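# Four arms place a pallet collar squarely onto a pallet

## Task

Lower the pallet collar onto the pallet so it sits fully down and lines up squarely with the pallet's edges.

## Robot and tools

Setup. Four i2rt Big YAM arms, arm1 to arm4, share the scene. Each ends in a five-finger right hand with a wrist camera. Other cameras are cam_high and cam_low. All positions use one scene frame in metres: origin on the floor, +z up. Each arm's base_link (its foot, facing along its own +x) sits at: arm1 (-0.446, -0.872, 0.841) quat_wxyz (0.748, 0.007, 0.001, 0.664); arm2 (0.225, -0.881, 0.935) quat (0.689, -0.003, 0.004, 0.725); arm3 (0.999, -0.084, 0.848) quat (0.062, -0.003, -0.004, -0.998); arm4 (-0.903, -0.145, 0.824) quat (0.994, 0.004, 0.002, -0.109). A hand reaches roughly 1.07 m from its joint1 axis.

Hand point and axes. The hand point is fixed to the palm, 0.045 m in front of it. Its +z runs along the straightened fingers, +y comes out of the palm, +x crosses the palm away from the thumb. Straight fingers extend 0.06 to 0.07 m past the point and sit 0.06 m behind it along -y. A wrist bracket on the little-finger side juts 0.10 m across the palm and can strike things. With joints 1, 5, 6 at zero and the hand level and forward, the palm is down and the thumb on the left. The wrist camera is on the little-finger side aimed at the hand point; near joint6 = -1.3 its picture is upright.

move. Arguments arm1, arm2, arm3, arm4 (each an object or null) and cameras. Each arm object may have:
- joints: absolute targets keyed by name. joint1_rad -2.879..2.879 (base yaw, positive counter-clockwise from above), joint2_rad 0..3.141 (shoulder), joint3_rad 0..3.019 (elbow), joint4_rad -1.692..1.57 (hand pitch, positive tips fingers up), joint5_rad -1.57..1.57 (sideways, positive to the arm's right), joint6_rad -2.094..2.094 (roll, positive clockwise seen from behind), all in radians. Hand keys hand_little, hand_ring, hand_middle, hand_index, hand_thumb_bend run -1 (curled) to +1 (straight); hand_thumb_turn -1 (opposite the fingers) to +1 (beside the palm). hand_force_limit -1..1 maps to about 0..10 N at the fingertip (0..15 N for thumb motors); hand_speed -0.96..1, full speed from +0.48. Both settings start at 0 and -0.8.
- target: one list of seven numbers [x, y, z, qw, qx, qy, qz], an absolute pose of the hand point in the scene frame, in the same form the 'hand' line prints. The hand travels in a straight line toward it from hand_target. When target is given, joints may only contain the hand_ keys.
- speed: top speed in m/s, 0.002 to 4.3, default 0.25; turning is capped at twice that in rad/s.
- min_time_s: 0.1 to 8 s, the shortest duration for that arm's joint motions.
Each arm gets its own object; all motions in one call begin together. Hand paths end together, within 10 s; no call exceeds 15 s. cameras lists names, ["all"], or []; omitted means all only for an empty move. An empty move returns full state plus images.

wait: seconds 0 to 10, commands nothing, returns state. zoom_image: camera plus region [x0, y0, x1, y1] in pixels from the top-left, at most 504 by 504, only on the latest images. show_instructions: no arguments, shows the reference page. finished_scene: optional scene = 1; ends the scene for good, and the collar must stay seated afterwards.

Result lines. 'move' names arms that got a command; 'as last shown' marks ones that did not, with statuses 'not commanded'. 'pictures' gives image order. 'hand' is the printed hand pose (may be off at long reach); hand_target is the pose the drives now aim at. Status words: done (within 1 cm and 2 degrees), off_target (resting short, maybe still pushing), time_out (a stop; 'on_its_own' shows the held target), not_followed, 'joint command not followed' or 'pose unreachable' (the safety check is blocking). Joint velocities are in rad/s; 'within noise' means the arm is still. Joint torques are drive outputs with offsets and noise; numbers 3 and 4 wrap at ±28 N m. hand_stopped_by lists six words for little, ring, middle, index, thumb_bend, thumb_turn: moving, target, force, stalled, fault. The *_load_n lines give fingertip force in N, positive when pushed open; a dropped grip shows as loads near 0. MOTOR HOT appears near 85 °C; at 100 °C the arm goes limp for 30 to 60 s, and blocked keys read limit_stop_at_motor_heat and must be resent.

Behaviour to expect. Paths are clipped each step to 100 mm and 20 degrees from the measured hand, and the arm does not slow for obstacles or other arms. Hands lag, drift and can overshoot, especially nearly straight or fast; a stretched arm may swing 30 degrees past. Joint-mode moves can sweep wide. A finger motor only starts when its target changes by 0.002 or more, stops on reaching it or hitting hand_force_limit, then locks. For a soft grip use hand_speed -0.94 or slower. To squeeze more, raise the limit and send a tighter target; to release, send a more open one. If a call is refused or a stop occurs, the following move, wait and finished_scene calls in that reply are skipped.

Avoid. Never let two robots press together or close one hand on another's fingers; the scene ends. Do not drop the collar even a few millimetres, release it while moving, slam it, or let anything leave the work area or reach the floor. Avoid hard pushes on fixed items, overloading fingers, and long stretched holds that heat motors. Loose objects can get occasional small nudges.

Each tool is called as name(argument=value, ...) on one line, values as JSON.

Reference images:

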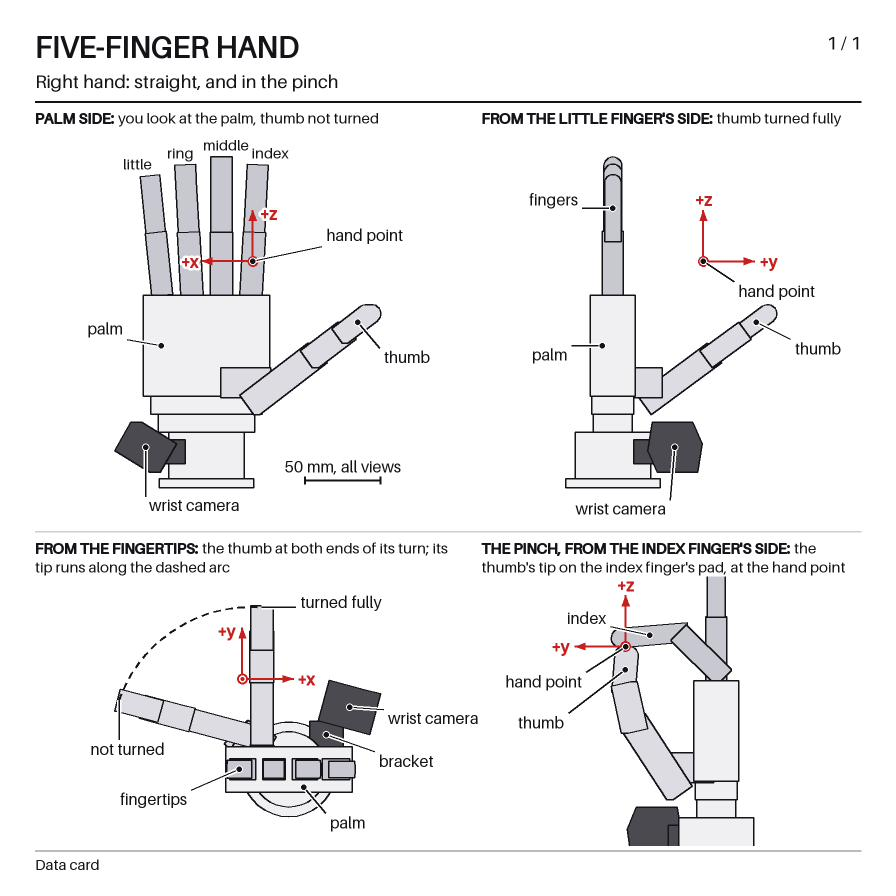

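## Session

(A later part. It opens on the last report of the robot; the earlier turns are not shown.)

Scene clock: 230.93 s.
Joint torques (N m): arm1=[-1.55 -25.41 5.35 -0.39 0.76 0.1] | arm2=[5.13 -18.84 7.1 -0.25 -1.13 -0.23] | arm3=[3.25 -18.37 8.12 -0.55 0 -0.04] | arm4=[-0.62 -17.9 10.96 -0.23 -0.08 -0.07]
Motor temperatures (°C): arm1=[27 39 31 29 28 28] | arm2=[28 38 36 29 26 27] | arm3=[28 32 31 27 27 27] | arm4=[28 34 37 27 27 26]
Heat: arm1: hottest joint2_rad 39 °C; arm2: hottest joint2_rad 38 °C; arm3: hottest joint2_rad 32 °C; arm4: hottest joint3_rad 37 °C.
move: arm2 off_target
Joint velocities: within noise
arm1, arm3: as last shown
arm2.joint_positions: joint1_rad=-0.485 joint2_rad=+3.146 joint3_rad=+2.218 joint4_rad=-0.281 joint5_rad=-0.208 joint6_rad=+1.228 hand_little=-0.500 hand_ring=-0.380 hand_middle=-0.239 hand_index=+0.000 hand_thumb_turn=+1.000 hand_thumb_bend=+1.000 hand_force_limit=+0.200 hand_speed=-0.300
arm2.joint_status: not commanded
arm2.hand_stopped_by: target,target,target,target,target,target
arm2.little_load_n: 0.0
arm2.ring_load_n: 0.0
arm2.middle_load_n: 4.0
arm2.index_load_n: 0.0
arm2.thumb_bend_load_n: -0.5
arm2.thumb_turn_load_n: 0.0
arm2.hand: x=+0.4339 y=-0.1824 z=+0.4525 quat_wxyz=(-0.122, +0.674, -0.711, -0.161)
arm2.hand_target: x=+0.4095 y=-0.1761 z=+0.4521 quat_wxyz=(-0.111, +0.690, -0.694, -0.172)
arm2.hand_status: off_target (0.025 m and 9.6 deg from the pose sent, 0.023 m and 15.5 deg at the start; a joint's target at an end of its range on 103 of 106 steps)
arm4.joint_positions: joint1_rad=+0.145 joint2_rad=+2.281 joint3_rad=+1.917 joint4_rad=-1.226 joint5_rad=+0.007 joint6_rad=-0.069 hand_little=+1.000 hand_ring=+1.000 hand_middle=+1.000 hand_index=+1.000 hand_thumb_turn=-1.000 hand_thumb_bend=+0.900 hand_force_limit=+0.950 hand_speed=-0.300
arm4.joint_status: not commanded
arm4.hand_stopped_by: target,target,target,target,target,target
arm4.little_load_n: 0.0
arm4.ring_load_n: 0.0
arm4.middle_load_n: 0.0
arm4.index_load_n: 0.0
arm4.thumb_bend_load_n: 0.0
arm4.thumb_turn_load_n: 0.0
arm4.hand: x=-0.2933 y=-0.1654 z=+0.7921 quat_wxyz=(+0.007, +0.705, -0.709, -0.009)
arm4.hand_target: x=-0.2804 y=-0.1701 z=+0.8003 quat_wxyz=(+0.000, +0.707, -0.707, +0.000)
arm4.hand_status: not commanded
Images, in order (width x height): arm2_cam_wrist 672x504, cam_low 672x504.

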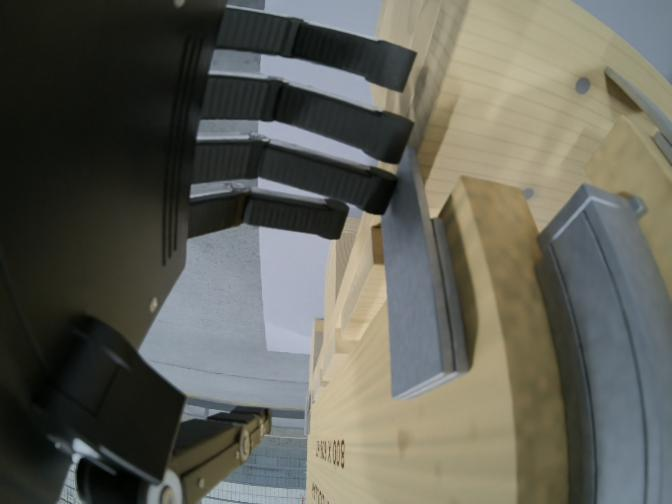

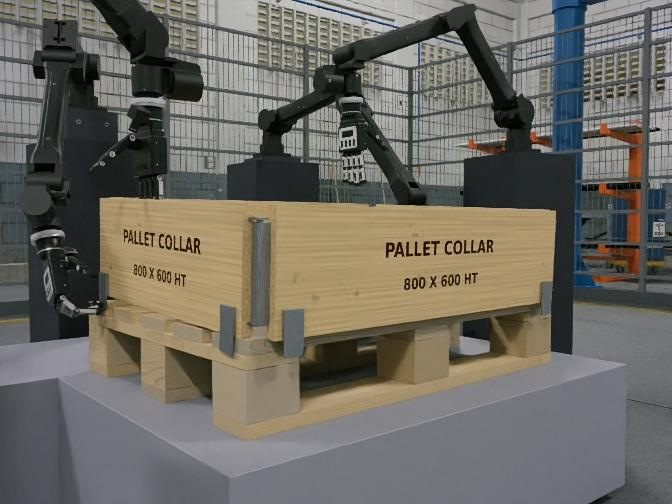

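move(cameras=["all"])

Scene clock: 231.63 s.
Joint torques (N m): arm1=[-2.2 -25.52 5.23 -0.17 0.75 0.08] | arm2=[5.01 -18.73 7.09 -0.24 -1.13 -0.26] | arm3=[2.43 -19.49 8.1 -0.58 0.01 -0.05] | arm4=[-0.67 -17.85 10.97 -0.25 -0.08 -0.08]
Motor temperatures (°C): arm1=[27 39 31 29 28 28] | arm2=[28 38 36 29 26 27] | arm3=[28 32 31 27 27 27] | arm4=[28 34 37 27 27 26]
Heat: arm1: hottest joint2_rad 39 °C; arm2: hottest joint2_rad 38 °C; arm3: hottest joint2_rad 32 °C; arm4: hottest joint3_rad 37 °C.
Joint velocities: within noise
arm1.joint_positions: joint1_rad=+0.189 joint2_rad=+2.946 joint3_rad=+2.062 joint4_rad=-0.715 joint5_rad=+0.257 joint6_rad=-1.531 hand_little=-0.100 hand_ring=-0.307 hand_middle=-0.100 hand_index=-0.100 hand_thumb_turn=+1.000 hand_thumb_bend=+1.000 hand_force_limit=+0.200 hand_speed=-0.920
arm1.joint_status: not commanded
arm1.hand_stopped_by: target,force,target,target,target,target
arm1.little_load_n: 0.5
arm1.ring_load_n: 6.5
arm1.middle_load_n: 1.0
arm1.index_load_n: 0.0
arm1.thumb_bend_load_n: 0.0
arm1.thumb_turn_load_n: 0.0
arm1.hand: x=-0.3856 y=-0.2543 z=+0.4417 quat_wxyz=(+0.089, +0.690, +0.713, +0.085) (m; scene frame)
arm1.hand_target: x=-0.3700 y=-0.2501 z=+0.4593 quat_wxyz=(+0.092, +0.701, +0.701, +0.092) (m; scene frame)
arm1.hand_status: not commanded
arm2.joint_positions: joint1_rad=-0.485 joint2_rad=+3.146 joint3_rad=+2.218 joint4_rad=-0.281 joint5_rad=-0.208 joint6_rad=+1.228 hand_little=-0.500 hand_ring=-0.380 hand_middle=-0.239 hand_index=+0.000 hand_thumb_turn=+1.000 hand_thumb_bend=+1.000 hand_force_limit=+0.200 hand_speed=-0.300
arm2.joint_status: not commanded
arm2.hand_stopped_by: target,target,target,target,target,target
arm2.little_load_n: 0.0
arm2.ring_load_n: 0.0
arm2.middle_load_n: 4.0
arm2.index_load_n: 0.0
arm2.thumb_bend_load_n: 0.0
arm2.thumb_turn_load_n: 0.0
arm2.hand: x=+0.4339 y=-0.1824 z=+0.4525 quat_wxyz=(-0.122, +0.674, -0.711, -0.161) (m; scene frame)
arm2.hand_target: x=+0.4095 y=-0.1761 z=+0.4521 quat_wxyz=(-0.111, +0.690, -0.695, -0.172) (m; scene frame)
arm2.hand_status: off_target (0.025 m and 9.6 deg from the pose sent, 0.023 m and 15.5 deg at the start; a joint's target at an end of its range on 103 of 106 steps)
arm3.joint_positions: joint1_rad=-0.190 joint2_rad=+2.320 joint3_rad=+1.558 joint4_rad=-0.780 joint5_rad=+0.008 joint6_rad=-0.054 hand_little=+1.000 hand_ring=+1.000 hand_middle=+1.000 hand_index=+1.000 hand_thumb_turn=-1.000 hand_thumb_bend=+0.900 hand_force_limit=+0.950 hand_speed=-0.300
arm3.joint_status: not commanded
arm3.hand_stopped_by: target,target,target,target,target,target
arm3.little_load_n: 0.0
arm3.ring_load_n: 0.0
arm3.middle_load_n: 0.0
arm3.index_load_n: 0.0
arm3.thumb_bend_load_n: 0.0
arm3.thumb_turn_load_n: 0.0
arm3.hand: x=+0.4462 y=-0.0740 z=+0.6787 quat_wxyz=(+0.012, -0.711, -0.703, +0.011) (m; scene frame)
arm3.hand_target: x=+0.4506 y=-0.0849 z=+0.6653 quat_wxyz=(+0.000, -0.707, -0.707, +0.000) (m; scene frame)
arm3.hand_status: not commanded
arm4.joint_positions: joint1_rad=+0.145 joint2_rad=+2.281 joint3_rad=+1.917 joint4_rad=-1.226 joint5_rad=+0.007 joint6_rad=-0.069 hand_little=+1.000 hand_ring=+1.000 hand_middle=+1.000 hand_index=+1.000 hand_thumb_turn=-1.000 hand_thumb_bend=+0.900 hand_force_limit=+0.950 hand_speed=-0.300
arm4.joint_status: not commanded
arm4.hand_stopped_by: target,target,target,target,target,target
arm4.little_load_n: 0.0
arm4.ring_load_n: 0.0
arm4.middle_load_n: 0.0
arm4.index_load_n: 0.0
arm4.thumb_bend_load_n: 0.0
arm4.thumb_turn_load_n: 0.0
arm4.hand: x=-0.2933 y=-0.1654 z=+0.7921 quat_wxyz=(+0.007, +0.705, -0.709, -0.009) (m; scene frame)
arm4.hand_target: x=-0.2804 y=-0.1701 z=+0.8003 quat_wxyz=(+0.000, +0.707, -0.707, +0.000) (m; scene frame)
arm4.hand_status: not commanded
pictures: arm1_cam_wrist, arm2_cam_wrist, arm3_cam_wrist, arm4_cam_wrist, cam_high, cam_low
Images, in order (width x height): arm1_cam_wrist 672x504, arm2_cam_wrist 672x504, arm3_cam_wrist 672x504, arm4_cam_wrist 672x504, cam_high 672x504, cam_low 672x504.

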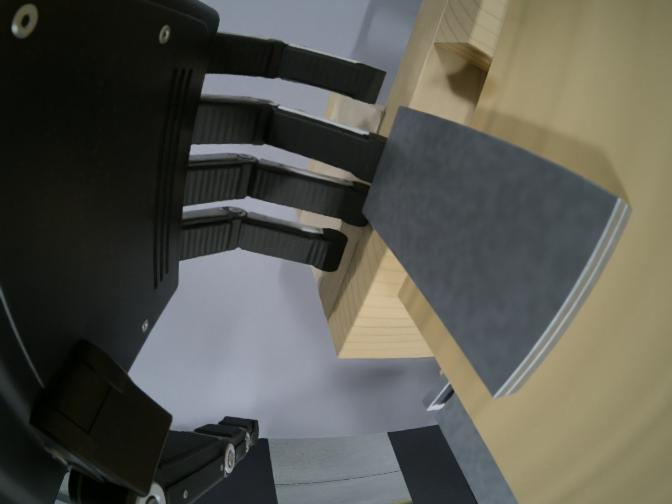

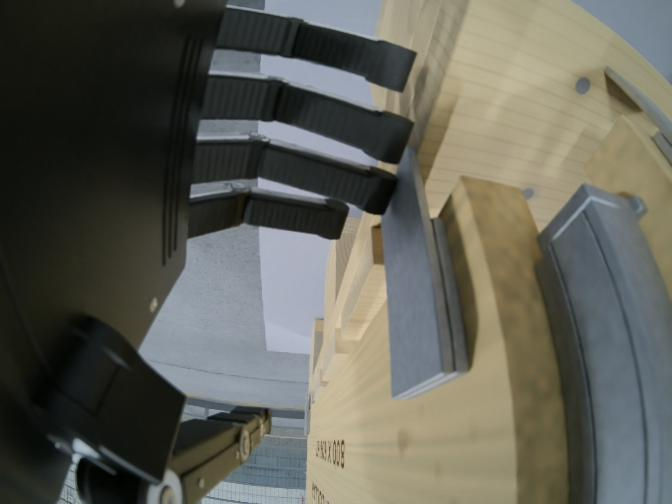

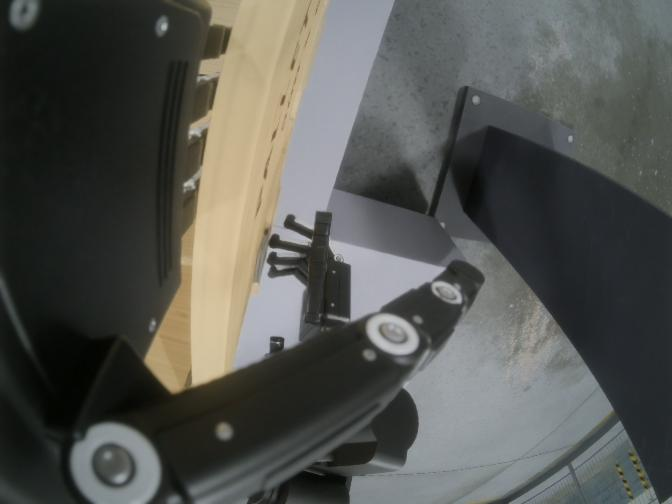

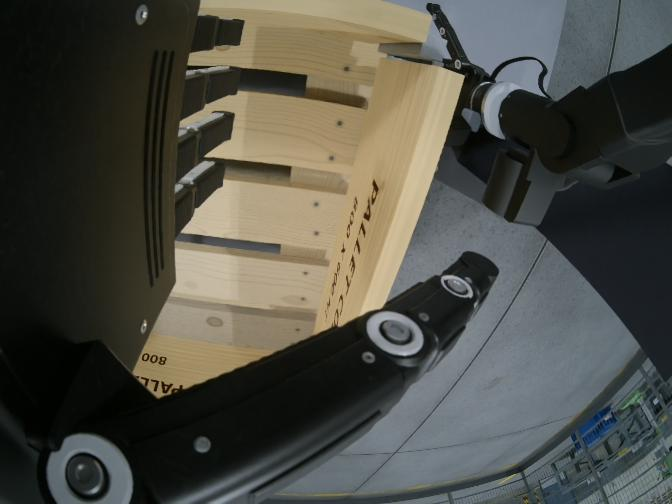

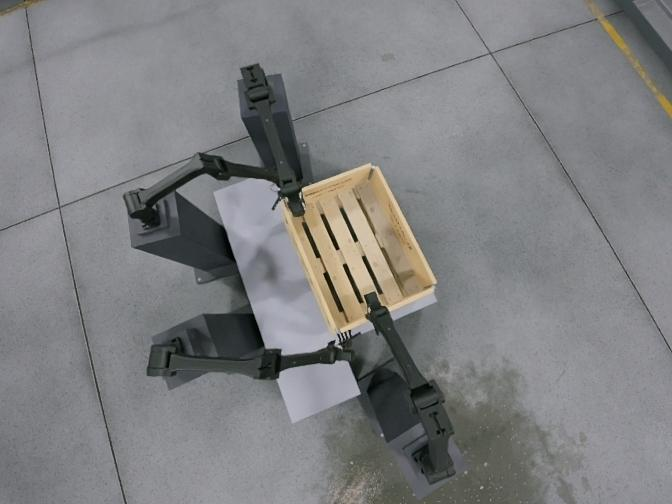

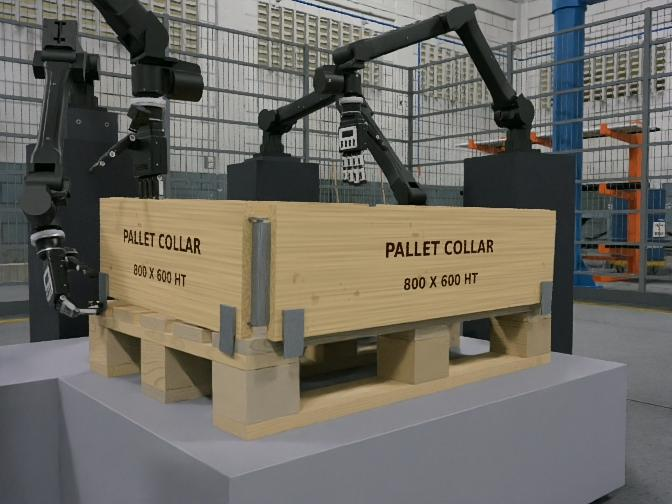

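move(arm2={"target":[0.428,-0.174,0.412,-0.064,0.704,-0.678,-0.2015],"speed":0.05}, arm3={"target":[0.505,-0.085,0.648,0,0.7071,0.7071,0],"speed":0.06}, cameras=["arm2_cam_wrist","arm1_cam_wrist"])

zoom_image(camera="arm2_cam_wrist", region=[300, 120, 540, 420])

Scene clock: 233.77 s.
Joint torques (N m): arm1=[-2.02 -25.52 5.44 -0.14 0.77 0.11] | arm2=[3.43 -18.55 4.82 1.25 0.15 0] | arm3=[2.2 -18.37 2.1 -1.28 0.03 -0.27] | arm4=[-0.62 -17.85 10.97 -0.24 -0.08 -0.08]
Motor temperatures (°C): arm1=[27 39 31 29 28 28] | arm2=[28 38 36 29 26 27] | arm3=[28 32 31 27 27 27] | arm4=[28 34 37 27 27 26]
Heat: arm1: hottest joint2_rad 39 °C; arm2: hottest joint2_rad 38 °C; arm3: hottest joint2_rad 32 °C; arm4: hottest joint3_rad 37 °C.
move: arm2 off_target; arm3 off_target
Joint velocities: within noise
arm1, arm4: as last shown
arm1.little_load_n: 0.0
arm1.middle_load_n: 0.5
arm2.joint_positions: joint1_rad=-0.426 joint2_rad=+3.146 joint3_rad=+2.155 joint4_rad=-0.140 joint5_rad=+0.024 joint6_rad=+1.270 hand_little=-0.500 hand_ring=-0.380 hand_middle=-0.240 hand_index=+0.000 hand_thumb_turn=+1.000 hand_thumb_bend=+1.000 hand_force_limit=+0.200 hand_speed=-0.300
arm2.joint_status: not commanded
arm2.hand_stopped_by: target,target,target,target,target,target
arm2.little_load_n: 0.0
arm2.ring_load_n: 0.0
arm2.middle_load_n: 0.0
arm2.index_load_n: 0.0
arm2.thumb_bend_load_n: 0.0
arm2.thumb_turn_load_n: 0.0
arm2.hand: x=+0.4356 y=-0.1793 z=+0.4303 quat_wxyz=(-0.198, +0.663, -0.717, -0.081)
arm2.hand_target: x=+0.4261 y=-0.1806 z=+0.4232 quat_wxyz=(-0.199, +0.662, -0.718, -0.083)
arm2.hand_status: off_target (0.020 m and 21.7 deg from the pose sent, 0.042 m and 9.6 deg at the start; pose on its path clipped on 19 of 57 steps; a joint's target at an end of its range on 57 of 57 steps)
arm3.joint_positions: joint1_rad=-0.190 joint2_rad=+2.268 joint3_rad=+1.437 joint4_rad=-0.620 joint5_rad=+0.008 joint6_rad=-0.038 hand_little=+1.000 hand_ring=+1.000 hand_middle=+1.000 hand_index=+1.000 hand_thumb_turn=-1.000 hand_thumb_bend=+0.900 hand_force_limit=+0.950 hand_speed=-0.300
arm3.joint_status: not commanded
arm3.hand_stopped_by: target,target,target,target,target,target
arm3.little_load_n: 0.0
arm3.ring_load_n: 0.5
arm3.middle_load_n: 0.0
arm3.index_load_n: 0.0
arm3.thumb_bend_load_n: 0.0
arm3.thumb_turn_load_n: 0.0
arm3.hand: x=+0.4523 y=-0.0754 z=+0.6720 quat_wxyz=(+0.046, -0.716, -0.695, +0.042)
arm3.hand_target: x=+0.5037 y=-0.0842 z=+0.6504 quat_wxyz=(+0.000, -0.707, -0.707, +0.000)
arm3.hand_status: off_target (0.059 m and 7.3 deg from the pose sent, 0.067 m and 2.1 deg at the start)
pictures: arm1_cam_wrist, arm2_cam_wrist
Images, in order (width x height): arm1_cam_wrist 672x504, arm2_cam_wrist 672x504.

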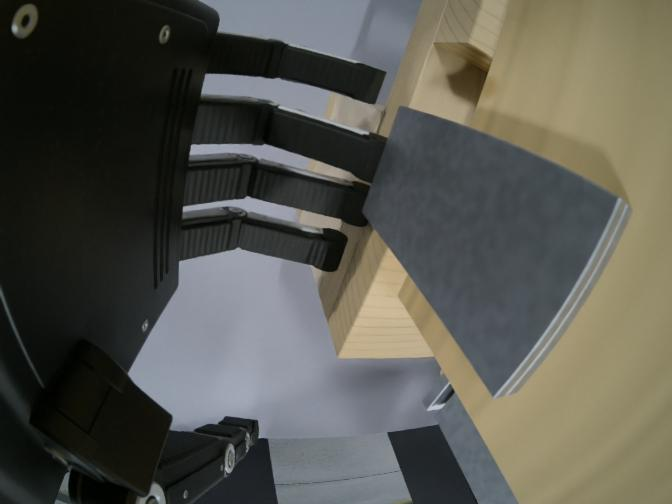

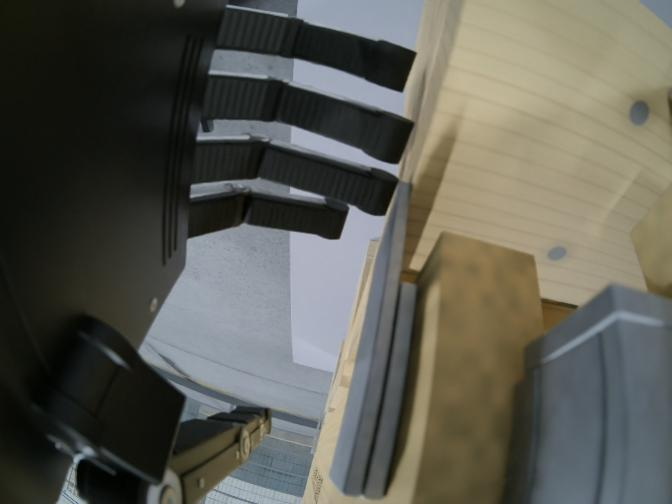

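Scaled by 1.680 from the camera's image (finer frame: 960x720).

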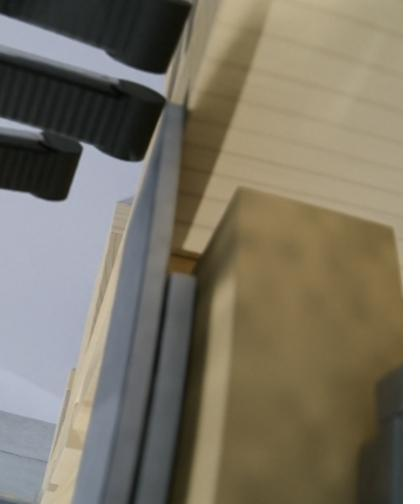

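move(arm2={"target":[0.414,-0.174,0.416,-0.064,0.704,-0.678,-0.2015],"speed":0.05}, arm3={"target":[0.53,-0.09,0.645,0,0.7071,0.7071,0],"speed":0.06}, cameras=["arm2_cam_wrist","cam_low"])

zoom_image(camera="arm2_cam_wrist", region=[300, 120, 540, 420])

zoom_image(camera="cam_low", region=[50, 230, 150, 340])

Scene clock: 238.13 s.
Joint torques (N m): arm1=[-1.96 -24.94 5.24 -0.14 0.77 0.11] | arm2=[4.19 -18.14 5.31 0.35 -0.47 0.02] | arm3=[2.96 -19.55 0.28 -2.18 0.03 -0.24] | arm4=[-0.62 -17.85 10.96 -0.25 -0.08 -0.07]
Motor temperatures (°C): arm1=[27 39 31 29 28 28] | arm2=[28 38 36 29 26 27] | arm3=[28 32 31 27 27 27] | arm4=[28 34 38 27 27 26]
Heat: arm1: hottest joint2_rad 39 °C; arm2: hottest joint2_rad 38 °C; arm3: hottest joint2_rad 32 °C; arm4: hottest joint3_rad 38 °C.
move: arm2 off_target; arm3 off_target
Joint velocities: within noise
arm1, arm4: as last shown
arm1.middle_load_n: 1.0
arm2.joint_positions: joint1_rad=-0.426 joint2_rad=+3.146 joint3_rad=+2.155 joint4_rad=-0.140 joint5_rad=-0.002 joint6_rad=+1.270 hand_little=-0.500 hand_ring=-0.380 hand_middle=-0.240 hand_index=+0.000 hand_thumb_turn=+1.000 hand_thumb_bend=+1.000 hand_force_limit=+0.200 hand_speed=-0.300
arm2.joint_status: not commanded
arm2.hand_stopped_by: target,target,target,target,target,target
arm2.little_load_n: 0.0
arm2.ring_load_n: 0.5
arm2.middle_load_n: 2.0
arm2.index_load_n: 0.0
arm2.thumb_bend_load_n: 0.0
arm2.thumb_turn_load_n: 0.0
arm2.hand: x=+0.4312 y=-0.1782 z=+0.4318 quat_wxyz=(-0.192, +0.665, -0.716, -0.092)
arm2.hand_target: x=+0.4127 y=-0.1794 z=+0.4248 quat_wxyz=(-0.182, +0.668, -0.715, -0.099)
arm2.hand_status: off_target (0.024 m and 20.3 deg from the pose sent, 0.026 m and 21.7 deg at the start; pose on its path clipped on 3 of 114 steps; a joint's target at an end of its range on 113 of 114 steps)
arm3.joint_positions: joint1_rad=-0.190 joint2_rad=+2.237 joint3_rad=+1.374 joint4_rad=-0.544 joint5_rad=+0.008 joint6_rad=-0.034 hand_little=+1.000 hand_ring=+1.000 hand_middle=+1.000 hand_index=+1.000 hand_thumb_turn=-1.000 hand_thumb_bend=+0.900 hand_force_limit=+0.950 hand_speed=-0.300
arm3.joint_status: not commanded
arm3.hand_stopped_by: target,target,target,target,target,target
arm3.little_load_n: 0.0
arm3.ring_load_n: 0.0
arm3.middle_load_n: 0.5
arm3.index_load_n: 0.5
arm3.thumb_bend_load_n: -0.5
arm3.thumb_turn_load_n: 0.0
arm3.hand: x=+0.4571 y=-0.0762 z=+0.6719 quat_wxyz=(+0.062, -0.716, -0.693, +0.056)
arm3.hand_target: x=+0.5269 y=-0.0882 z=+0.6487 quat_wxyz=(+0.000, -0.707, -0.707, +0.000)
arm3.hand_status: off_target (0.079 m and 9.8 deg from the pose sent, 0.084 m and 7.3 deg at the start)
arm4.index_load_n: 0.5
Images, in order (width x height): arm2_cam_wrist 672x504, cam_low 672x504.

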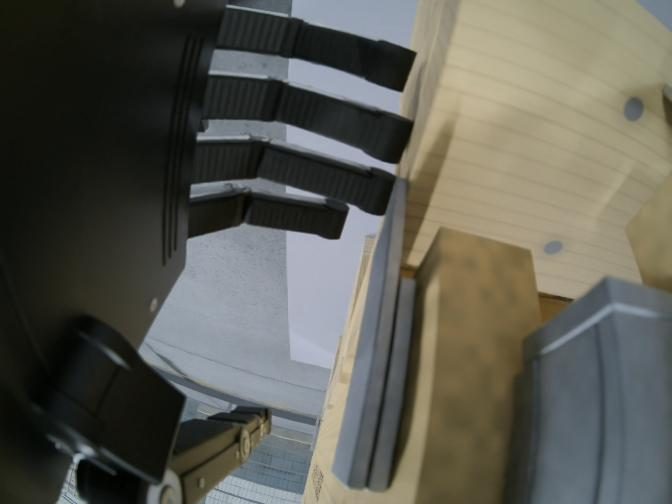

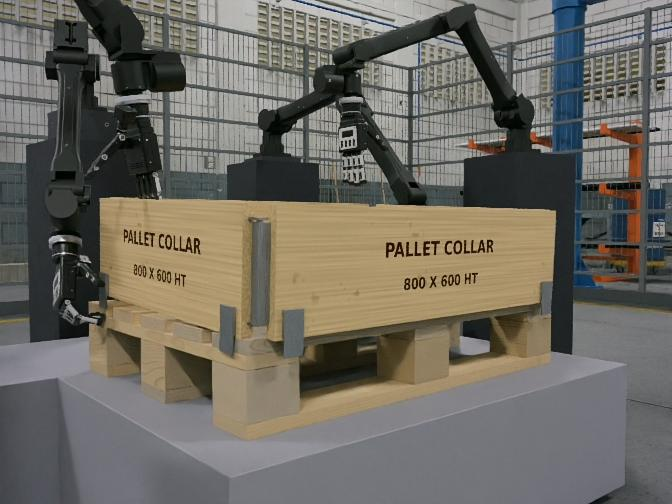

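Scaled by 1.680 from the camera's image (finer frame: 960x720).

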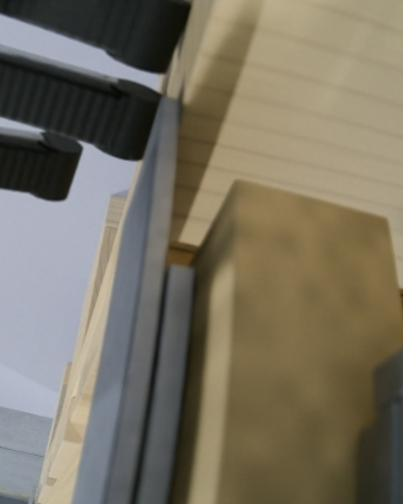

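Scaled by 4.582 from the camera's image (finer frame: 960x720).

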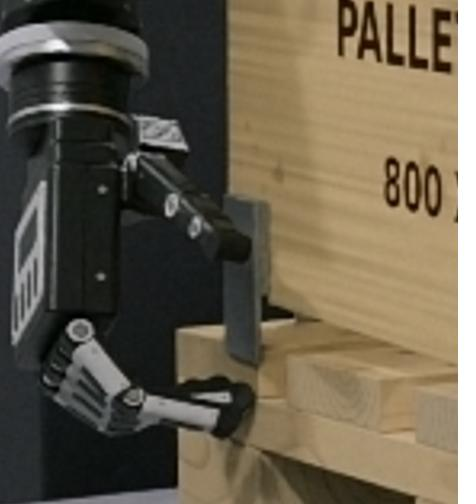

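move(arm2={"target":[0.410,-0.176,0.436,-0.064,0.704,-0.678,-0.2015],"speed":0.03}, cameras=["arm2_cam_wrist","cam_low","arm1_cam_wrist"])

zoom_image(camera="cam_low", region=[50, 230, 150, 340])

Scene clock: 244.20 s.
Joint torques (N m): arm1=[-2.14 -25.29 5.3 -0.06 0.76 0.16] | arm2=[4.42 -18.61 6.69 -0.25 -1.02 -0.25] | arm3=[3.14 -18.37 0.44 -2.33 0.01 -0.23] | arm4=[-0.67 -17.85 10.96 -0.25 -0.08 -0.07]
Motor temperatures (°C): arm1=[27 39 31 29 28 28] | arm2=[28 38 36 29 26 27] | arm3=[28 32 30 27 27 27] | arm4=[28 34 38 27 27 26]
Heat: arm1: hottest joint2_rad 39 °C; arm2: hottest joint2_rad 38 °C; arm3: hottest joint2_rad 32 °C; arm4: hottest joint3_rad 38 °C.
move: arm2 off_target
Joint velocities: within noise
arm1, arm3, arm4: as last shown
arm1.thumb_bend_load_n: -0.5
arm2.joint_positions: joint1_rad=-0.461 joint2_rad=+3.146 joint3_rad=+2.178 joint4_rad=-0.204 joint5_rad=-0.128 joint6_rad=+1.264 hand_little=-0.500 hand_ring=-0.380 hand_middle=-0.240 hand_index=+0.000 hand_thumb_turn=+1.000 hand_thumb_bend=+1.000 hand_force_limit=+0.200 hand_speed=-0.300
arm2.joint_status: not commanded
arm2.hand_stopped_by: target,target,target,target,target,target
arm2.little_load_n: 0.0
arm2.ring_load_n: 0.0
arm2.middle_load_n: 5.5
arm2.index_load_n: 0.0
arm2.thumb_bend_load_n: 0.0
arm2.thumb_turn_load_n: -0.5
arm2.hand: x=+0.4308 y=-0.1822 z=+0.4409 quat_wxyz=(-0.150, +0.665, -0.719, -0.136)
arm2.hand_target: x=+0.4094 y=-0.1782 z=+0.4389 quat_wxyz=(-0.139, +0.681, -0.704, -0.146)
arm2.hand_status: off_target (0.022 m and 14.0 deg from the pose sent, 0.022 m and 20.3 deg at the start; a joint's target at an end of its range on 176 of 179 steps)
arm3.ring_load_n: 0.5
arm3.thumb_bend_load_n: 0.0
arm4.index_load_n: 0.0
pictures: arm1_cam_wrist, arm2_cam_wrist, cam_low
Images, in order (width x height): arm1_cam_wrist 672x504, arm2_cam_wrist 672x504, cam_low 672x504.

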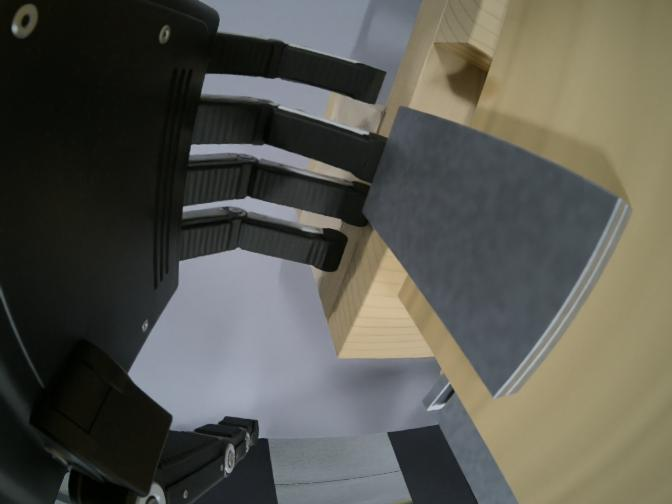

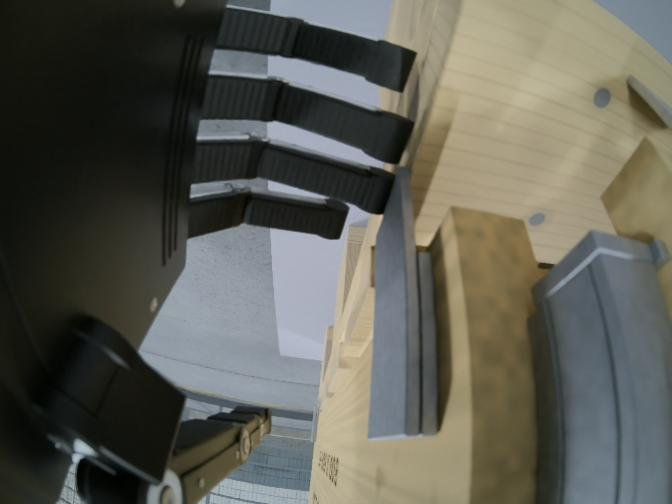

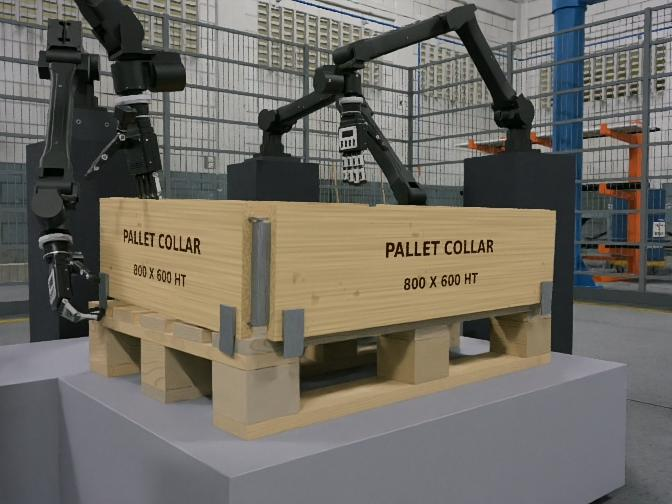

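Scaled by 4.582 from the camera's image (finer frame: 960x720).

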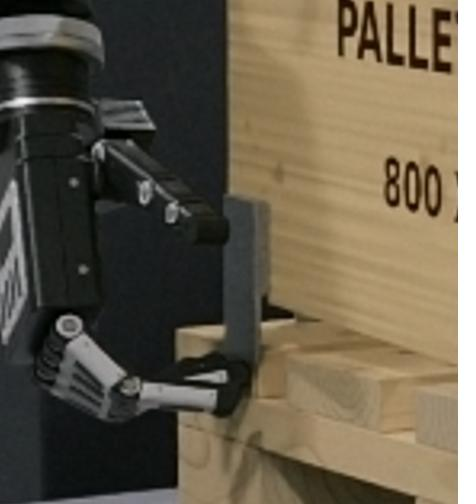

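move(arm2={"target":[0.402,-0.176,0.440,-0.064,0.704,-0.678,-0.2015],"speed":0.03}, arm1={"target":[-0.366,-0.250,0.468,0.0923,0.7010,0.7010,0.0923],"speed":0.03}, arm3={"target":[0.565,-0.09,0.645,0,0.7071,0.7071,0],"speed":0.06}, cameras=["arm2_cam_wrist","cam_low","arm1_cam_wrist"])

zoom_image(camera="cam_low", region=[50, 230, 150, 340])

zoom_image(camera="arm1_cam_wrist", region=[280, 20, 640, 420])

Scene clock: 248.33 s.
Joint torques (N m): arm1=[-2.26 -25.58 5.56 -0.21 0.89 0.13] | arm2=[5.25 -18.61 6.74 -0.35 -1.38 -0.28] | arm3=[1.79 -17.85 -0.83 -2.62 0.01 -0.31] | arm4=[-0.62 -17.85 10.96 -0.27 -0.08 -0.07]
Motor temperatures (°C): arm1=[27 40 31 29 29 28] | arm2=[28 38 36 29 27 27] | arm3=[28 32 30 27 27 27] | arm4=[28 34 38 27 27 26]
Heat: arm1: hottest joint2_rad 40 °C; arm2: hottest joint2_rad 38 °C; arm3: hottest joint2_rad 32 °C; arm4: hottest joint3_rad 38 °C.
move: arm1 off_target; arm2 off_target; arm3 off_target
Joint velocities: within noise
arm1.joint_positions: joint1_rad=+0.189 joint2_rad=+2.934 joint3_rad=+2.038 joint4_rad=-0.715 joint5_rad=+0.254 joint6_rad=-1.538 hand_little=-0.100 hand_ring=-0.307 hand_middle=-0.100 hand_index=-0.100 hand_thumb_turn=+1.000 hand_thumb_bend=+1.000 hand_force_limit=+0.200 hand_speed=-0.920
arm1.joint_status: not commanded
arm1.hand_stopped_by: target,force,target,target,target,target
arm1.little_load_n: 0.0
arm1.ring_load_n: 7.5
arm1.middle_load_n: 0.5
arm1.index_load_n: 0.0
arm1.thumb_bend_load_n: 0.0
arm1.thumb_turn_load_n: 0.0
arm1.hand: x=-0.3851 y=-0.2601 z=+0.4439 quat_wxyz=(+0.093, +0.688, +0.716, +0.080)
arm1.hand_target: x=-0.3660 y=-0.2503 z=+0.4671 quat_wxyz=(+0.093, +0.701, +0.701, +0.092)
arm1.hand_status: off_target (0.032 m and 2.7 deg from the pose sent, 0.033 m and 2.1 deg at the start)
arm2.joint_positions: joint1_rad=-0.469 joint2_rad=+3.146 joint3_rad=+2.188 joint4_rad=-0.227 joint5_rad=-0.158 joint6_rad=+1.259 hand_little=-0.500 hand_ring=-0.380 hand_middle=-0.239 hand_index=+0.000 hand_thumb_turn=+1.000 hand_thumb_bend=+1.000 hand_force_limit=+0.200 hand_speed=-0.300
arm2.joint_status: not commanded
arm2.hand_stopped_by: target,target,target,target,target,target
arm2.little_load_n: 0.0
arm2.ring_load_n: 0.5
arm2.middle_load_n: 9.0
arm2.index_load_n: 0.0
arm2.thumb_bend_load_n: -0.5
arm2.thumb_turn_load_n: 0.0
arm2.hand: x=+0.4307 y=-0.1832 z=+0.4440 quat_wxyz=(-0.139, +0.666, -0.718, -0.146)
arm2.hand_target: x=+0.4017 y=-0.1783 z=+0.4426 quat_wxyz=(-0.124, +0.686, -0.699, -0.159)
arm2.hand_status: off_target (0.030 m and 12.4 deg from the pose sent, 0.030 m and 14.0 deg at the start; a joint's target at an end of its range on 113 of 115 steps)
arm3.joint_positions: joint1_rad=-0.189 joint2_rad=+2.179 joint3_rad=+1.303 joint4_rad=-0.488 joint5_rad=+0.008 joint6_rad=-0.034 hand_little=+1.000 hand_ring=+1.000 hand_middle=+1.000 hand_index=+1.000 hand_thumb_turn=-1.000 hand_thumb_bend=+0.900 hand_force_limit=+0.950 hand_speed=-0.300
arm3.joint_status: not commanded
arm3.hand_stopped_by: target,target,target,target,target,target
arm3.little_load_n: 0.0
arm3.ring_load_n: 0.0
arm3.middle_load_n: 0.5
arm3.index_load_n: 0.5
arm3.thumb_bend_load_n: -0.5
arm3.thumb_turn_load_n: 0.0
arm3.hand: x=+0.4643 y=-0.0768 z=+0.6845 quat_wxyz=(+0.078, -0.715, -0.691, +0.071)
arm3.hand_target: x=+0.5520 y=-0.0873 z=+0.6544 quat_wxyz=(+0.000, -0.707, -0.707, +0.000)
arm3.hand_status: off_target (0.109 m and 12.2 deg from the pose sent, 0.112 m and 9.8 deg at the start; pose on its path clipped on 39 of 114 steps)
arm4: as last shown
arm4.thumb_bend_load_n: -0.5
pictures: arm1_cam_wrist, arm2_cam_wrist, cam_low
Images, in order (width x height): arm1_cam_wrist 672x504, arm2_cam_wrist 672x504, cam_low 672x504.

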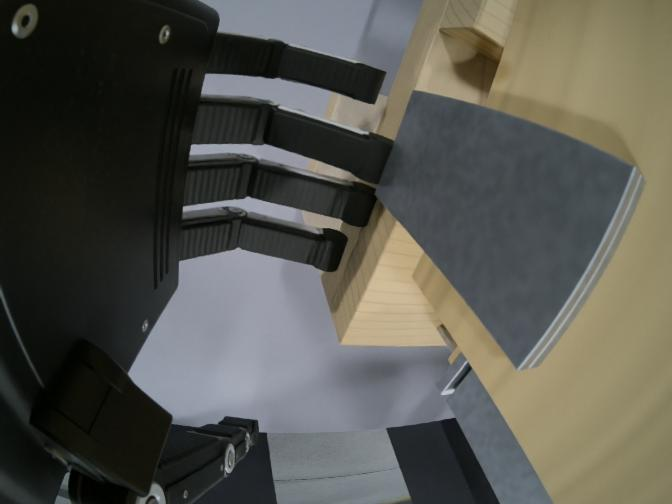

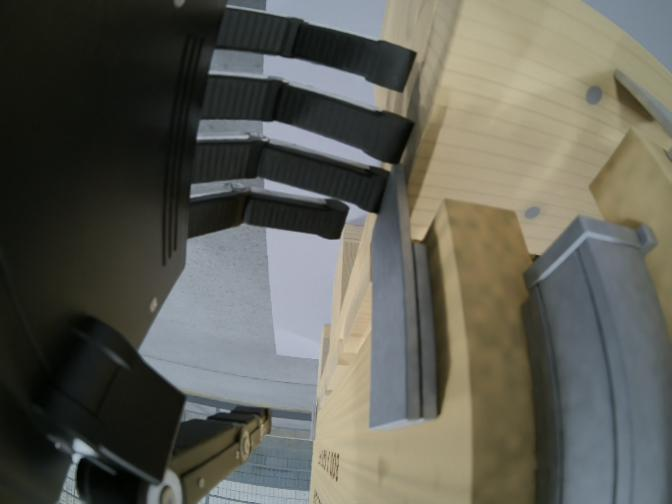

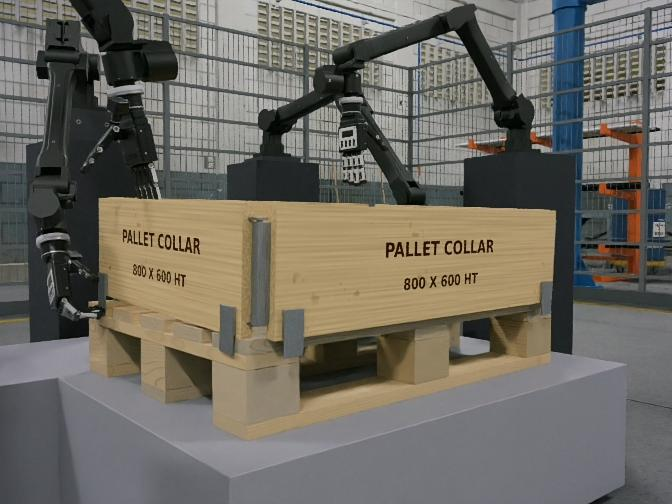

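Scaled by 4.582 from the camera's image (finer frame: 960x720).

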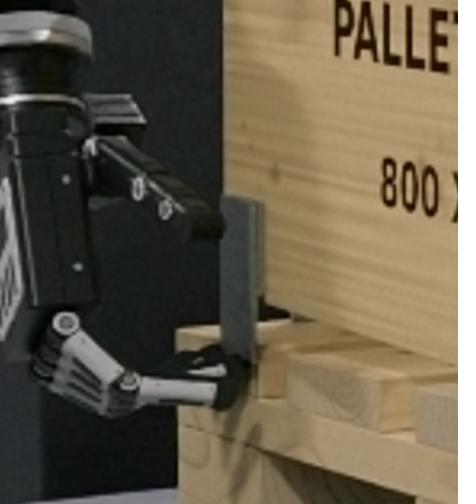

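Scaled by 1.260 from the camera's image (finer frame: 960x720).

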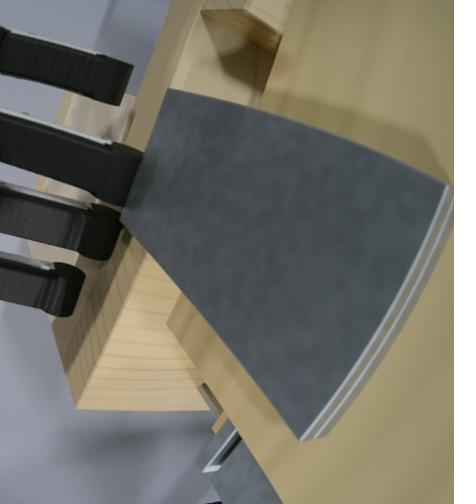

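zoom_image(camera="cam_low", region=[200, 200, 320, 370])

zoom_image(camera="cam_low", region=[490, 260, 570, 350])

zoom_image(camera="arm2_cam_wrist", region=[300, 120, 540, 460])

Scaled by 2.965 from the camera's image (finer frame: 960x720).

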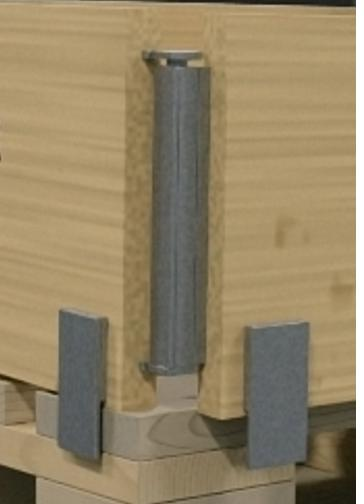

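Scaled by 5.600 from the camera's image (finer frame: 960x720).

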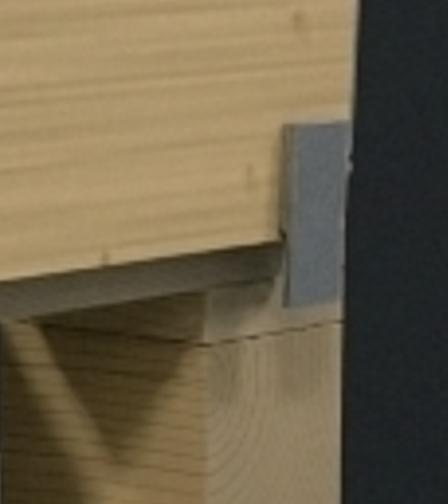

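Scaled by 1.482 from the camera's image (finer frame: 960x720).

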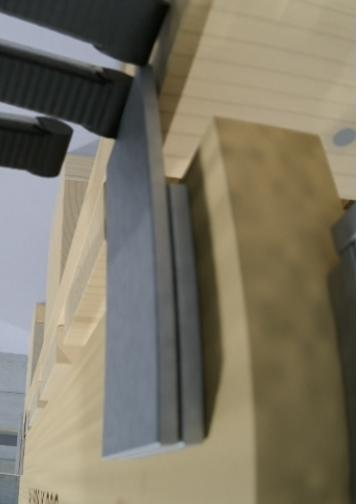

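move(arm3={"target":[0.455,-0.09,0.65,0,0.7071,0.7071,0],"speed":0.08}, arm4={"target":[-0.400,-0.085,0.80,0,0.7071,-0.7071,0],"speed":0.15}, cameras=["arm4_cam_wrist","cam_high","cam_low"])

Scene clock: 250.93 s.
Joint torques (N m): arm1=[-2.2 -25.99 5.39 -0.08 0.91 0.13] | arm2=[5.19 -18.67 6.68 -0.35 -1.34 -0.29] | arm3=[3.9 -19.25 7.54 -0.7 -0.01 -0.18] | arm4=[-0.32 -16.09 7.01 0.64 -0.09 0.14]
Motor temperatures (°C): arm1=[27 40 31 29 29 28] | arm2=[28 38 36 29 27 27] | arm3=[28 32 30 27 27 27] | arm4=[28 34 38 27 27 26]
Heat: arm1: hottest joint2_rad 40 °C; arm2: hottest joint2_rad 38 °C; arm3: hottest joint2_rad 32 °C; arm4: hottest joint3_rad 38 °C.
move: arm3 off_target; arm4 done
Joint velocities: within noise
arm1, arm2: as last shown
arm1.joint_positions: joint1_rad=+0.189 joint2_rad=+2.933 joint3_rad=+2.038 joint4_rad=-0.715 joint5_rad=+0.253 joint6_rad=-1.538 hand_little=-0.100 hand_ring=-0.307 hand_middle=-0.100 hand_index=-0.100 hand_thumb_turn=+1.000 hand_thumb_bend=+1.000 hand_force_limit=+0.200 hand_speed=-0.920
arm1.ring_load_n: 7.0
arm1.thumb_turn_load_n: -0.5
arm1.hand: x=-0.3852 y=-0.2599 z=+0.4441 quat_wxyz=(+0.092, +0.688, +0.716, +0.080)
arm1.hand_target: x=-0.3661 y=-0.2502 z=+0.4672 quat_wxyz=(+0.092, +0.701, +0.701, +0.092)
arm2.joint_positions: joint1_rad=-0.469 joint2_rad=+3.146 joint3_rad=+2.188 joint4_rad=-0.227 joint5_rad=-0.159 joint6_rad=+1.259 hand_little=-0.500 hand_ring=-0.380 hand_middle=-0.239 hand_index=+0.000 hand_thumb_turn=+1.000 hand_thumb_bend=+1.000 hand_force_limit=+0.200 hand_speed=-0.300
arm2.middle_load_n: 9.5
arm2.index_load_n: 0.5
arm2.hand: x=+0.4304 y=-0.1832 z=+0.4441 quat_wxyz=(-0.138, +0.666, -0.718, -0.146)
arm2.hand_target: x=+0.4016 y=-0.1783 z=+0.4426 quat_wxyz=(-0.124, +0.686, -0.699, -0.160)
arm3.joint_positions: joint1_rad=-0.180 joint2_rad=+2.341 joint3_rad=+1.548 joint4_rad=-0.742 joint5_rad=+0.008 joint6_rad=-0.034 hand_little=+1.000 hand_ring=+1.000 hand_middle=+1.000 hand_index=+1.000 hand_thumb_turn=-1.000 hand_thumb_bend=+0.900 hand_force_limit=+0.950 hand_speed=-0.300
arm3.joint_status: not commanded
arm3.hand_stopped_by: target,target,target,target,target,target
arm3.little_load_n: 0.0
arm3.ring_load_n: 0.0
arm3.middle_load_n: 0.0
arm3.index_load_n: 0.0
arm3.thumb_bend_load_n: 0.0
arm3.thumb_turn_load_n: 0.0
arm3.hand: x=+0.4469 y=-0.0811 z=+0.6633 quat_wxyz=(+0.015, -0.715, -0.699, +0.014)
arm3.hand_target: x=+0.4553 y=-0.0898 z=+0.6503 quat_wxyz=(+0.000, -0.707, -0.707, +0.000)
arm3.hand_status: off_target (0.018 m and 2.7 deg from the pose sent, 0.038 m and 12.3 deg at the start)
arm4.joint_positions: joint1_rad=+0.273 joint2_rad=+2.008 joint3_rad=+1.435 joint4_rad=-1.021 joint5_rad=+0.007 joint6_rad=+0.045 hand_little=+1.000 hand_ring=+1.000 hand_middle=+1.000 hand_index=+1.000 hand_thumb_turn=-1.000 hand_thumb_bend=+0.900 hand_force_limit=+0.950 hand_speed=-0.300
arm4.joint_status: not commanded
arm4.hand_stopped_by: target,target,target,target,target,target
arm4.little_load_n: 0.0
arm4.ring_load_n: 0.0
arm4.middle_load_n: 0.0
arm4.index_load_n: 0.0
arm4.thumb_bend_load_n: -0.5
arm4.thumb_turn_load_n: 0.0
arm4.hand: x=-0.4059 y=-0.0864 z=+0.7936 quat_wxyz=(+0.009, +0.710, -0.704, -0.009)
arm4.hand_target: x=-0.4001 y=-0.0850 z=+0.8001 quat_wxyz=(+0.000, +0.707, -0.707, +0.000)
arm4.hand_status: done (0.009 m and 1.6 deg from the pose sent, 0.134 m and 1.4 deg at the start)
Images, in order (width x height): arm4_cam_wrist 672x504, cam_high 672x504, cam_low 672x504.

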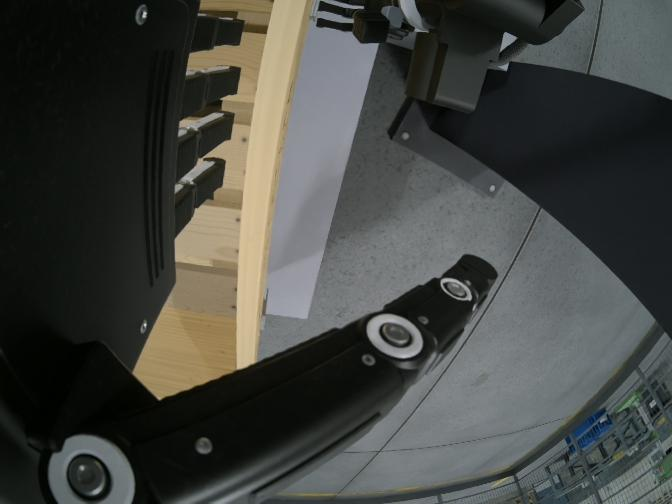

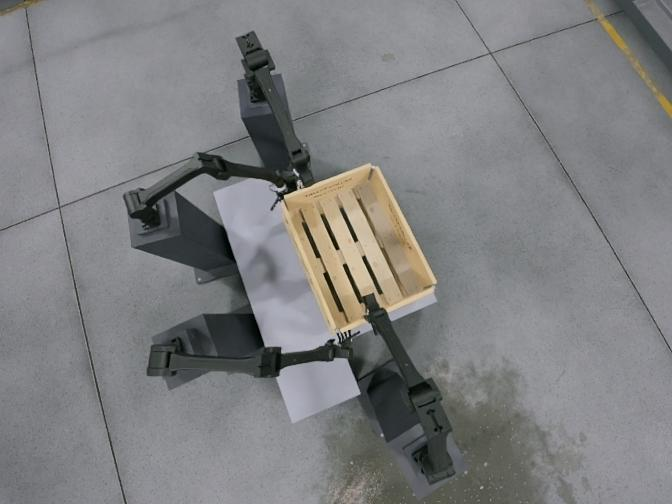

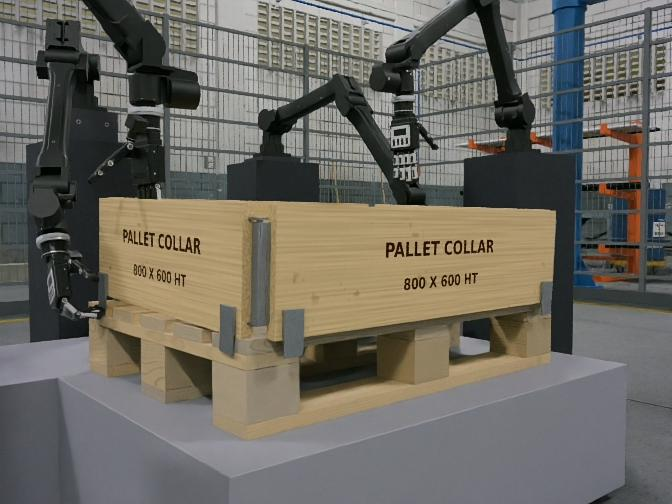

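move(arm4={"target":[-0.400,-0.085,0.655,0,0.7071,-0.7071,0],"speed":0.1}, arm3={"joints":{"hand_speed":-0.9,"hand_thumb_bend":-0.75}}, cameras=["arm4_cam_wrist","arm3_cam_wrist"])

Scene clock: 262.53 s.
Joint torques (N m): arm1=[-2.2 -25.35 5.7 -0.1 0.89 0.11] | arm2=[5.13 -18.49 6.82 -0.28 -1.33 -0.3] | arm3=[2.43 -18.96 7.57 -0.57 0.05 -0.17] | arm4=[-0.32 -15.5 5.76 0.68 -0.09 0.11]
Motor temperatures (°C): arm1=[27 40 31 29 29 28] | arm2=[28 38 37 29 28 27] | arm3=[28 32 30 27 27 27] | arm4=[28 34 36 27 27 26]
Heat: arm1: hottest joint2_rad 40 °C; arm2: hottest joint2_rad 38 °C; arm3: hottest joint2_rad 32 °C; arm4: hottest joint3_rad 36 °C.
move: arm3 done; arm4 done
Joint velocities: within noise
arm1, arm2: as last shown
arm1.little_load_n: 0.5
arm1.thumb_turn_load_n: 0.0
arm2.ring_load_n: 0.0
arm2.middle_load_n: 9.0
arm2.index_load_n: 0.0
arm2.thumb_bend_load_n: 0.0
arm3.joint_positions: joint1_rad=-0.180 joint2_rad=+2.341 joint3_rad=+1.548 joint4_rad=-0.742 joint5_rad=+0.008 joint6_rad=-0.034 hand_little=+1.000 hand_ring=+1.000 hand_middle=+1.000 hand_index=+1.000 hand_thumb_turn=-1.000 hand_thumb_bend=-0.750 hand_force_limit=+0.950 hand_speed=-0.900
arm3.joint_status: all done
arm3.hand_stopped_by: target,target,target,target,moving,target
arm3.little_load_n: 0.0
arm3.ring_load_n: 0.0
arm3.middle_load_n: 0.0
arm3.index_load_n: 0.0
arm3.thumb_bend_load_n: 0.0
arm3.thumb_turn_load_n: 0.0
arm3.hand: x=+0.4469 y=-0.0811 z=+0.6633 quat_wxyz=(+0.015, -0.715, -0.699, +0.014)
arm3.hand_target: x=+0.4553 y=-0.0898 z=+0.6503 quat_wxyz=(+0.000, -0.707, -0.707, +0.000)
arm3.hand_status: not commanded
arm4.joint_positions: joint1_rad=+0.273 joint2_rad=+2.236 joint3_rad=+1.391 joint4_rad=-0.736 joint5_rad=+0.007 joint6_rad=+0.045 hand_little=+1.000 hand_ring=+1.000 hand_middle=+1.000 hand_index=+1.000 hand_thumb_turn=-1.000 hand_thumb_bend=+0.900 hand_force_limit=+0.950 hand_speed=-0.300
arm4.joint_status: not commanded
arm4.hand_stopped_by: target,target,target,target,target,target
arm4.little_load_n: 0.0
arm4.ring_load_n: 0.0
arm4.middle_load_n: 0.0
arm4.index_load_n: 0.0
arm4.thumb_bend_load_n: 0.0
arm4.thumb_turn_load_n: 0.0
arm4.hand: x=-0.4046 y=-0.0852 z=+0.6560 quat_wxyz=(+0.004, +0.710, -0.704, -0.005)
arm4.hand_target: x=-0.4000 y=-0.0850 z=+0.6551 quat_wxyz=(+0.000, +0.707, -0.707, +0.000)
arm4.hand_status: done (0.005 m and 0.9 deg from the pose sent, 0.139 m and 1.6 deg at the start)
pictures: arm3_cam_wrist, arm4_cam_wrist
Images, in order (width x height): arm3_cam_wrist 672x504, arm4_cam_wrist 672x504.

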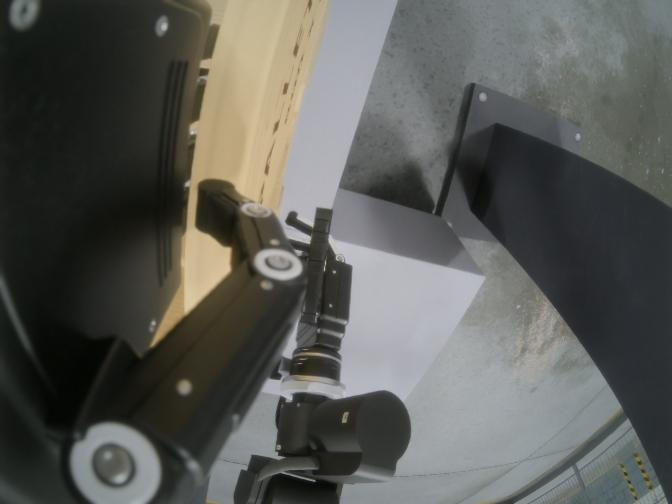

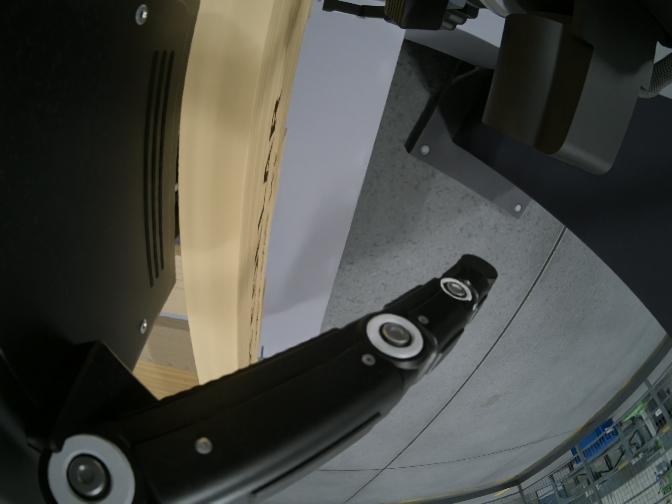

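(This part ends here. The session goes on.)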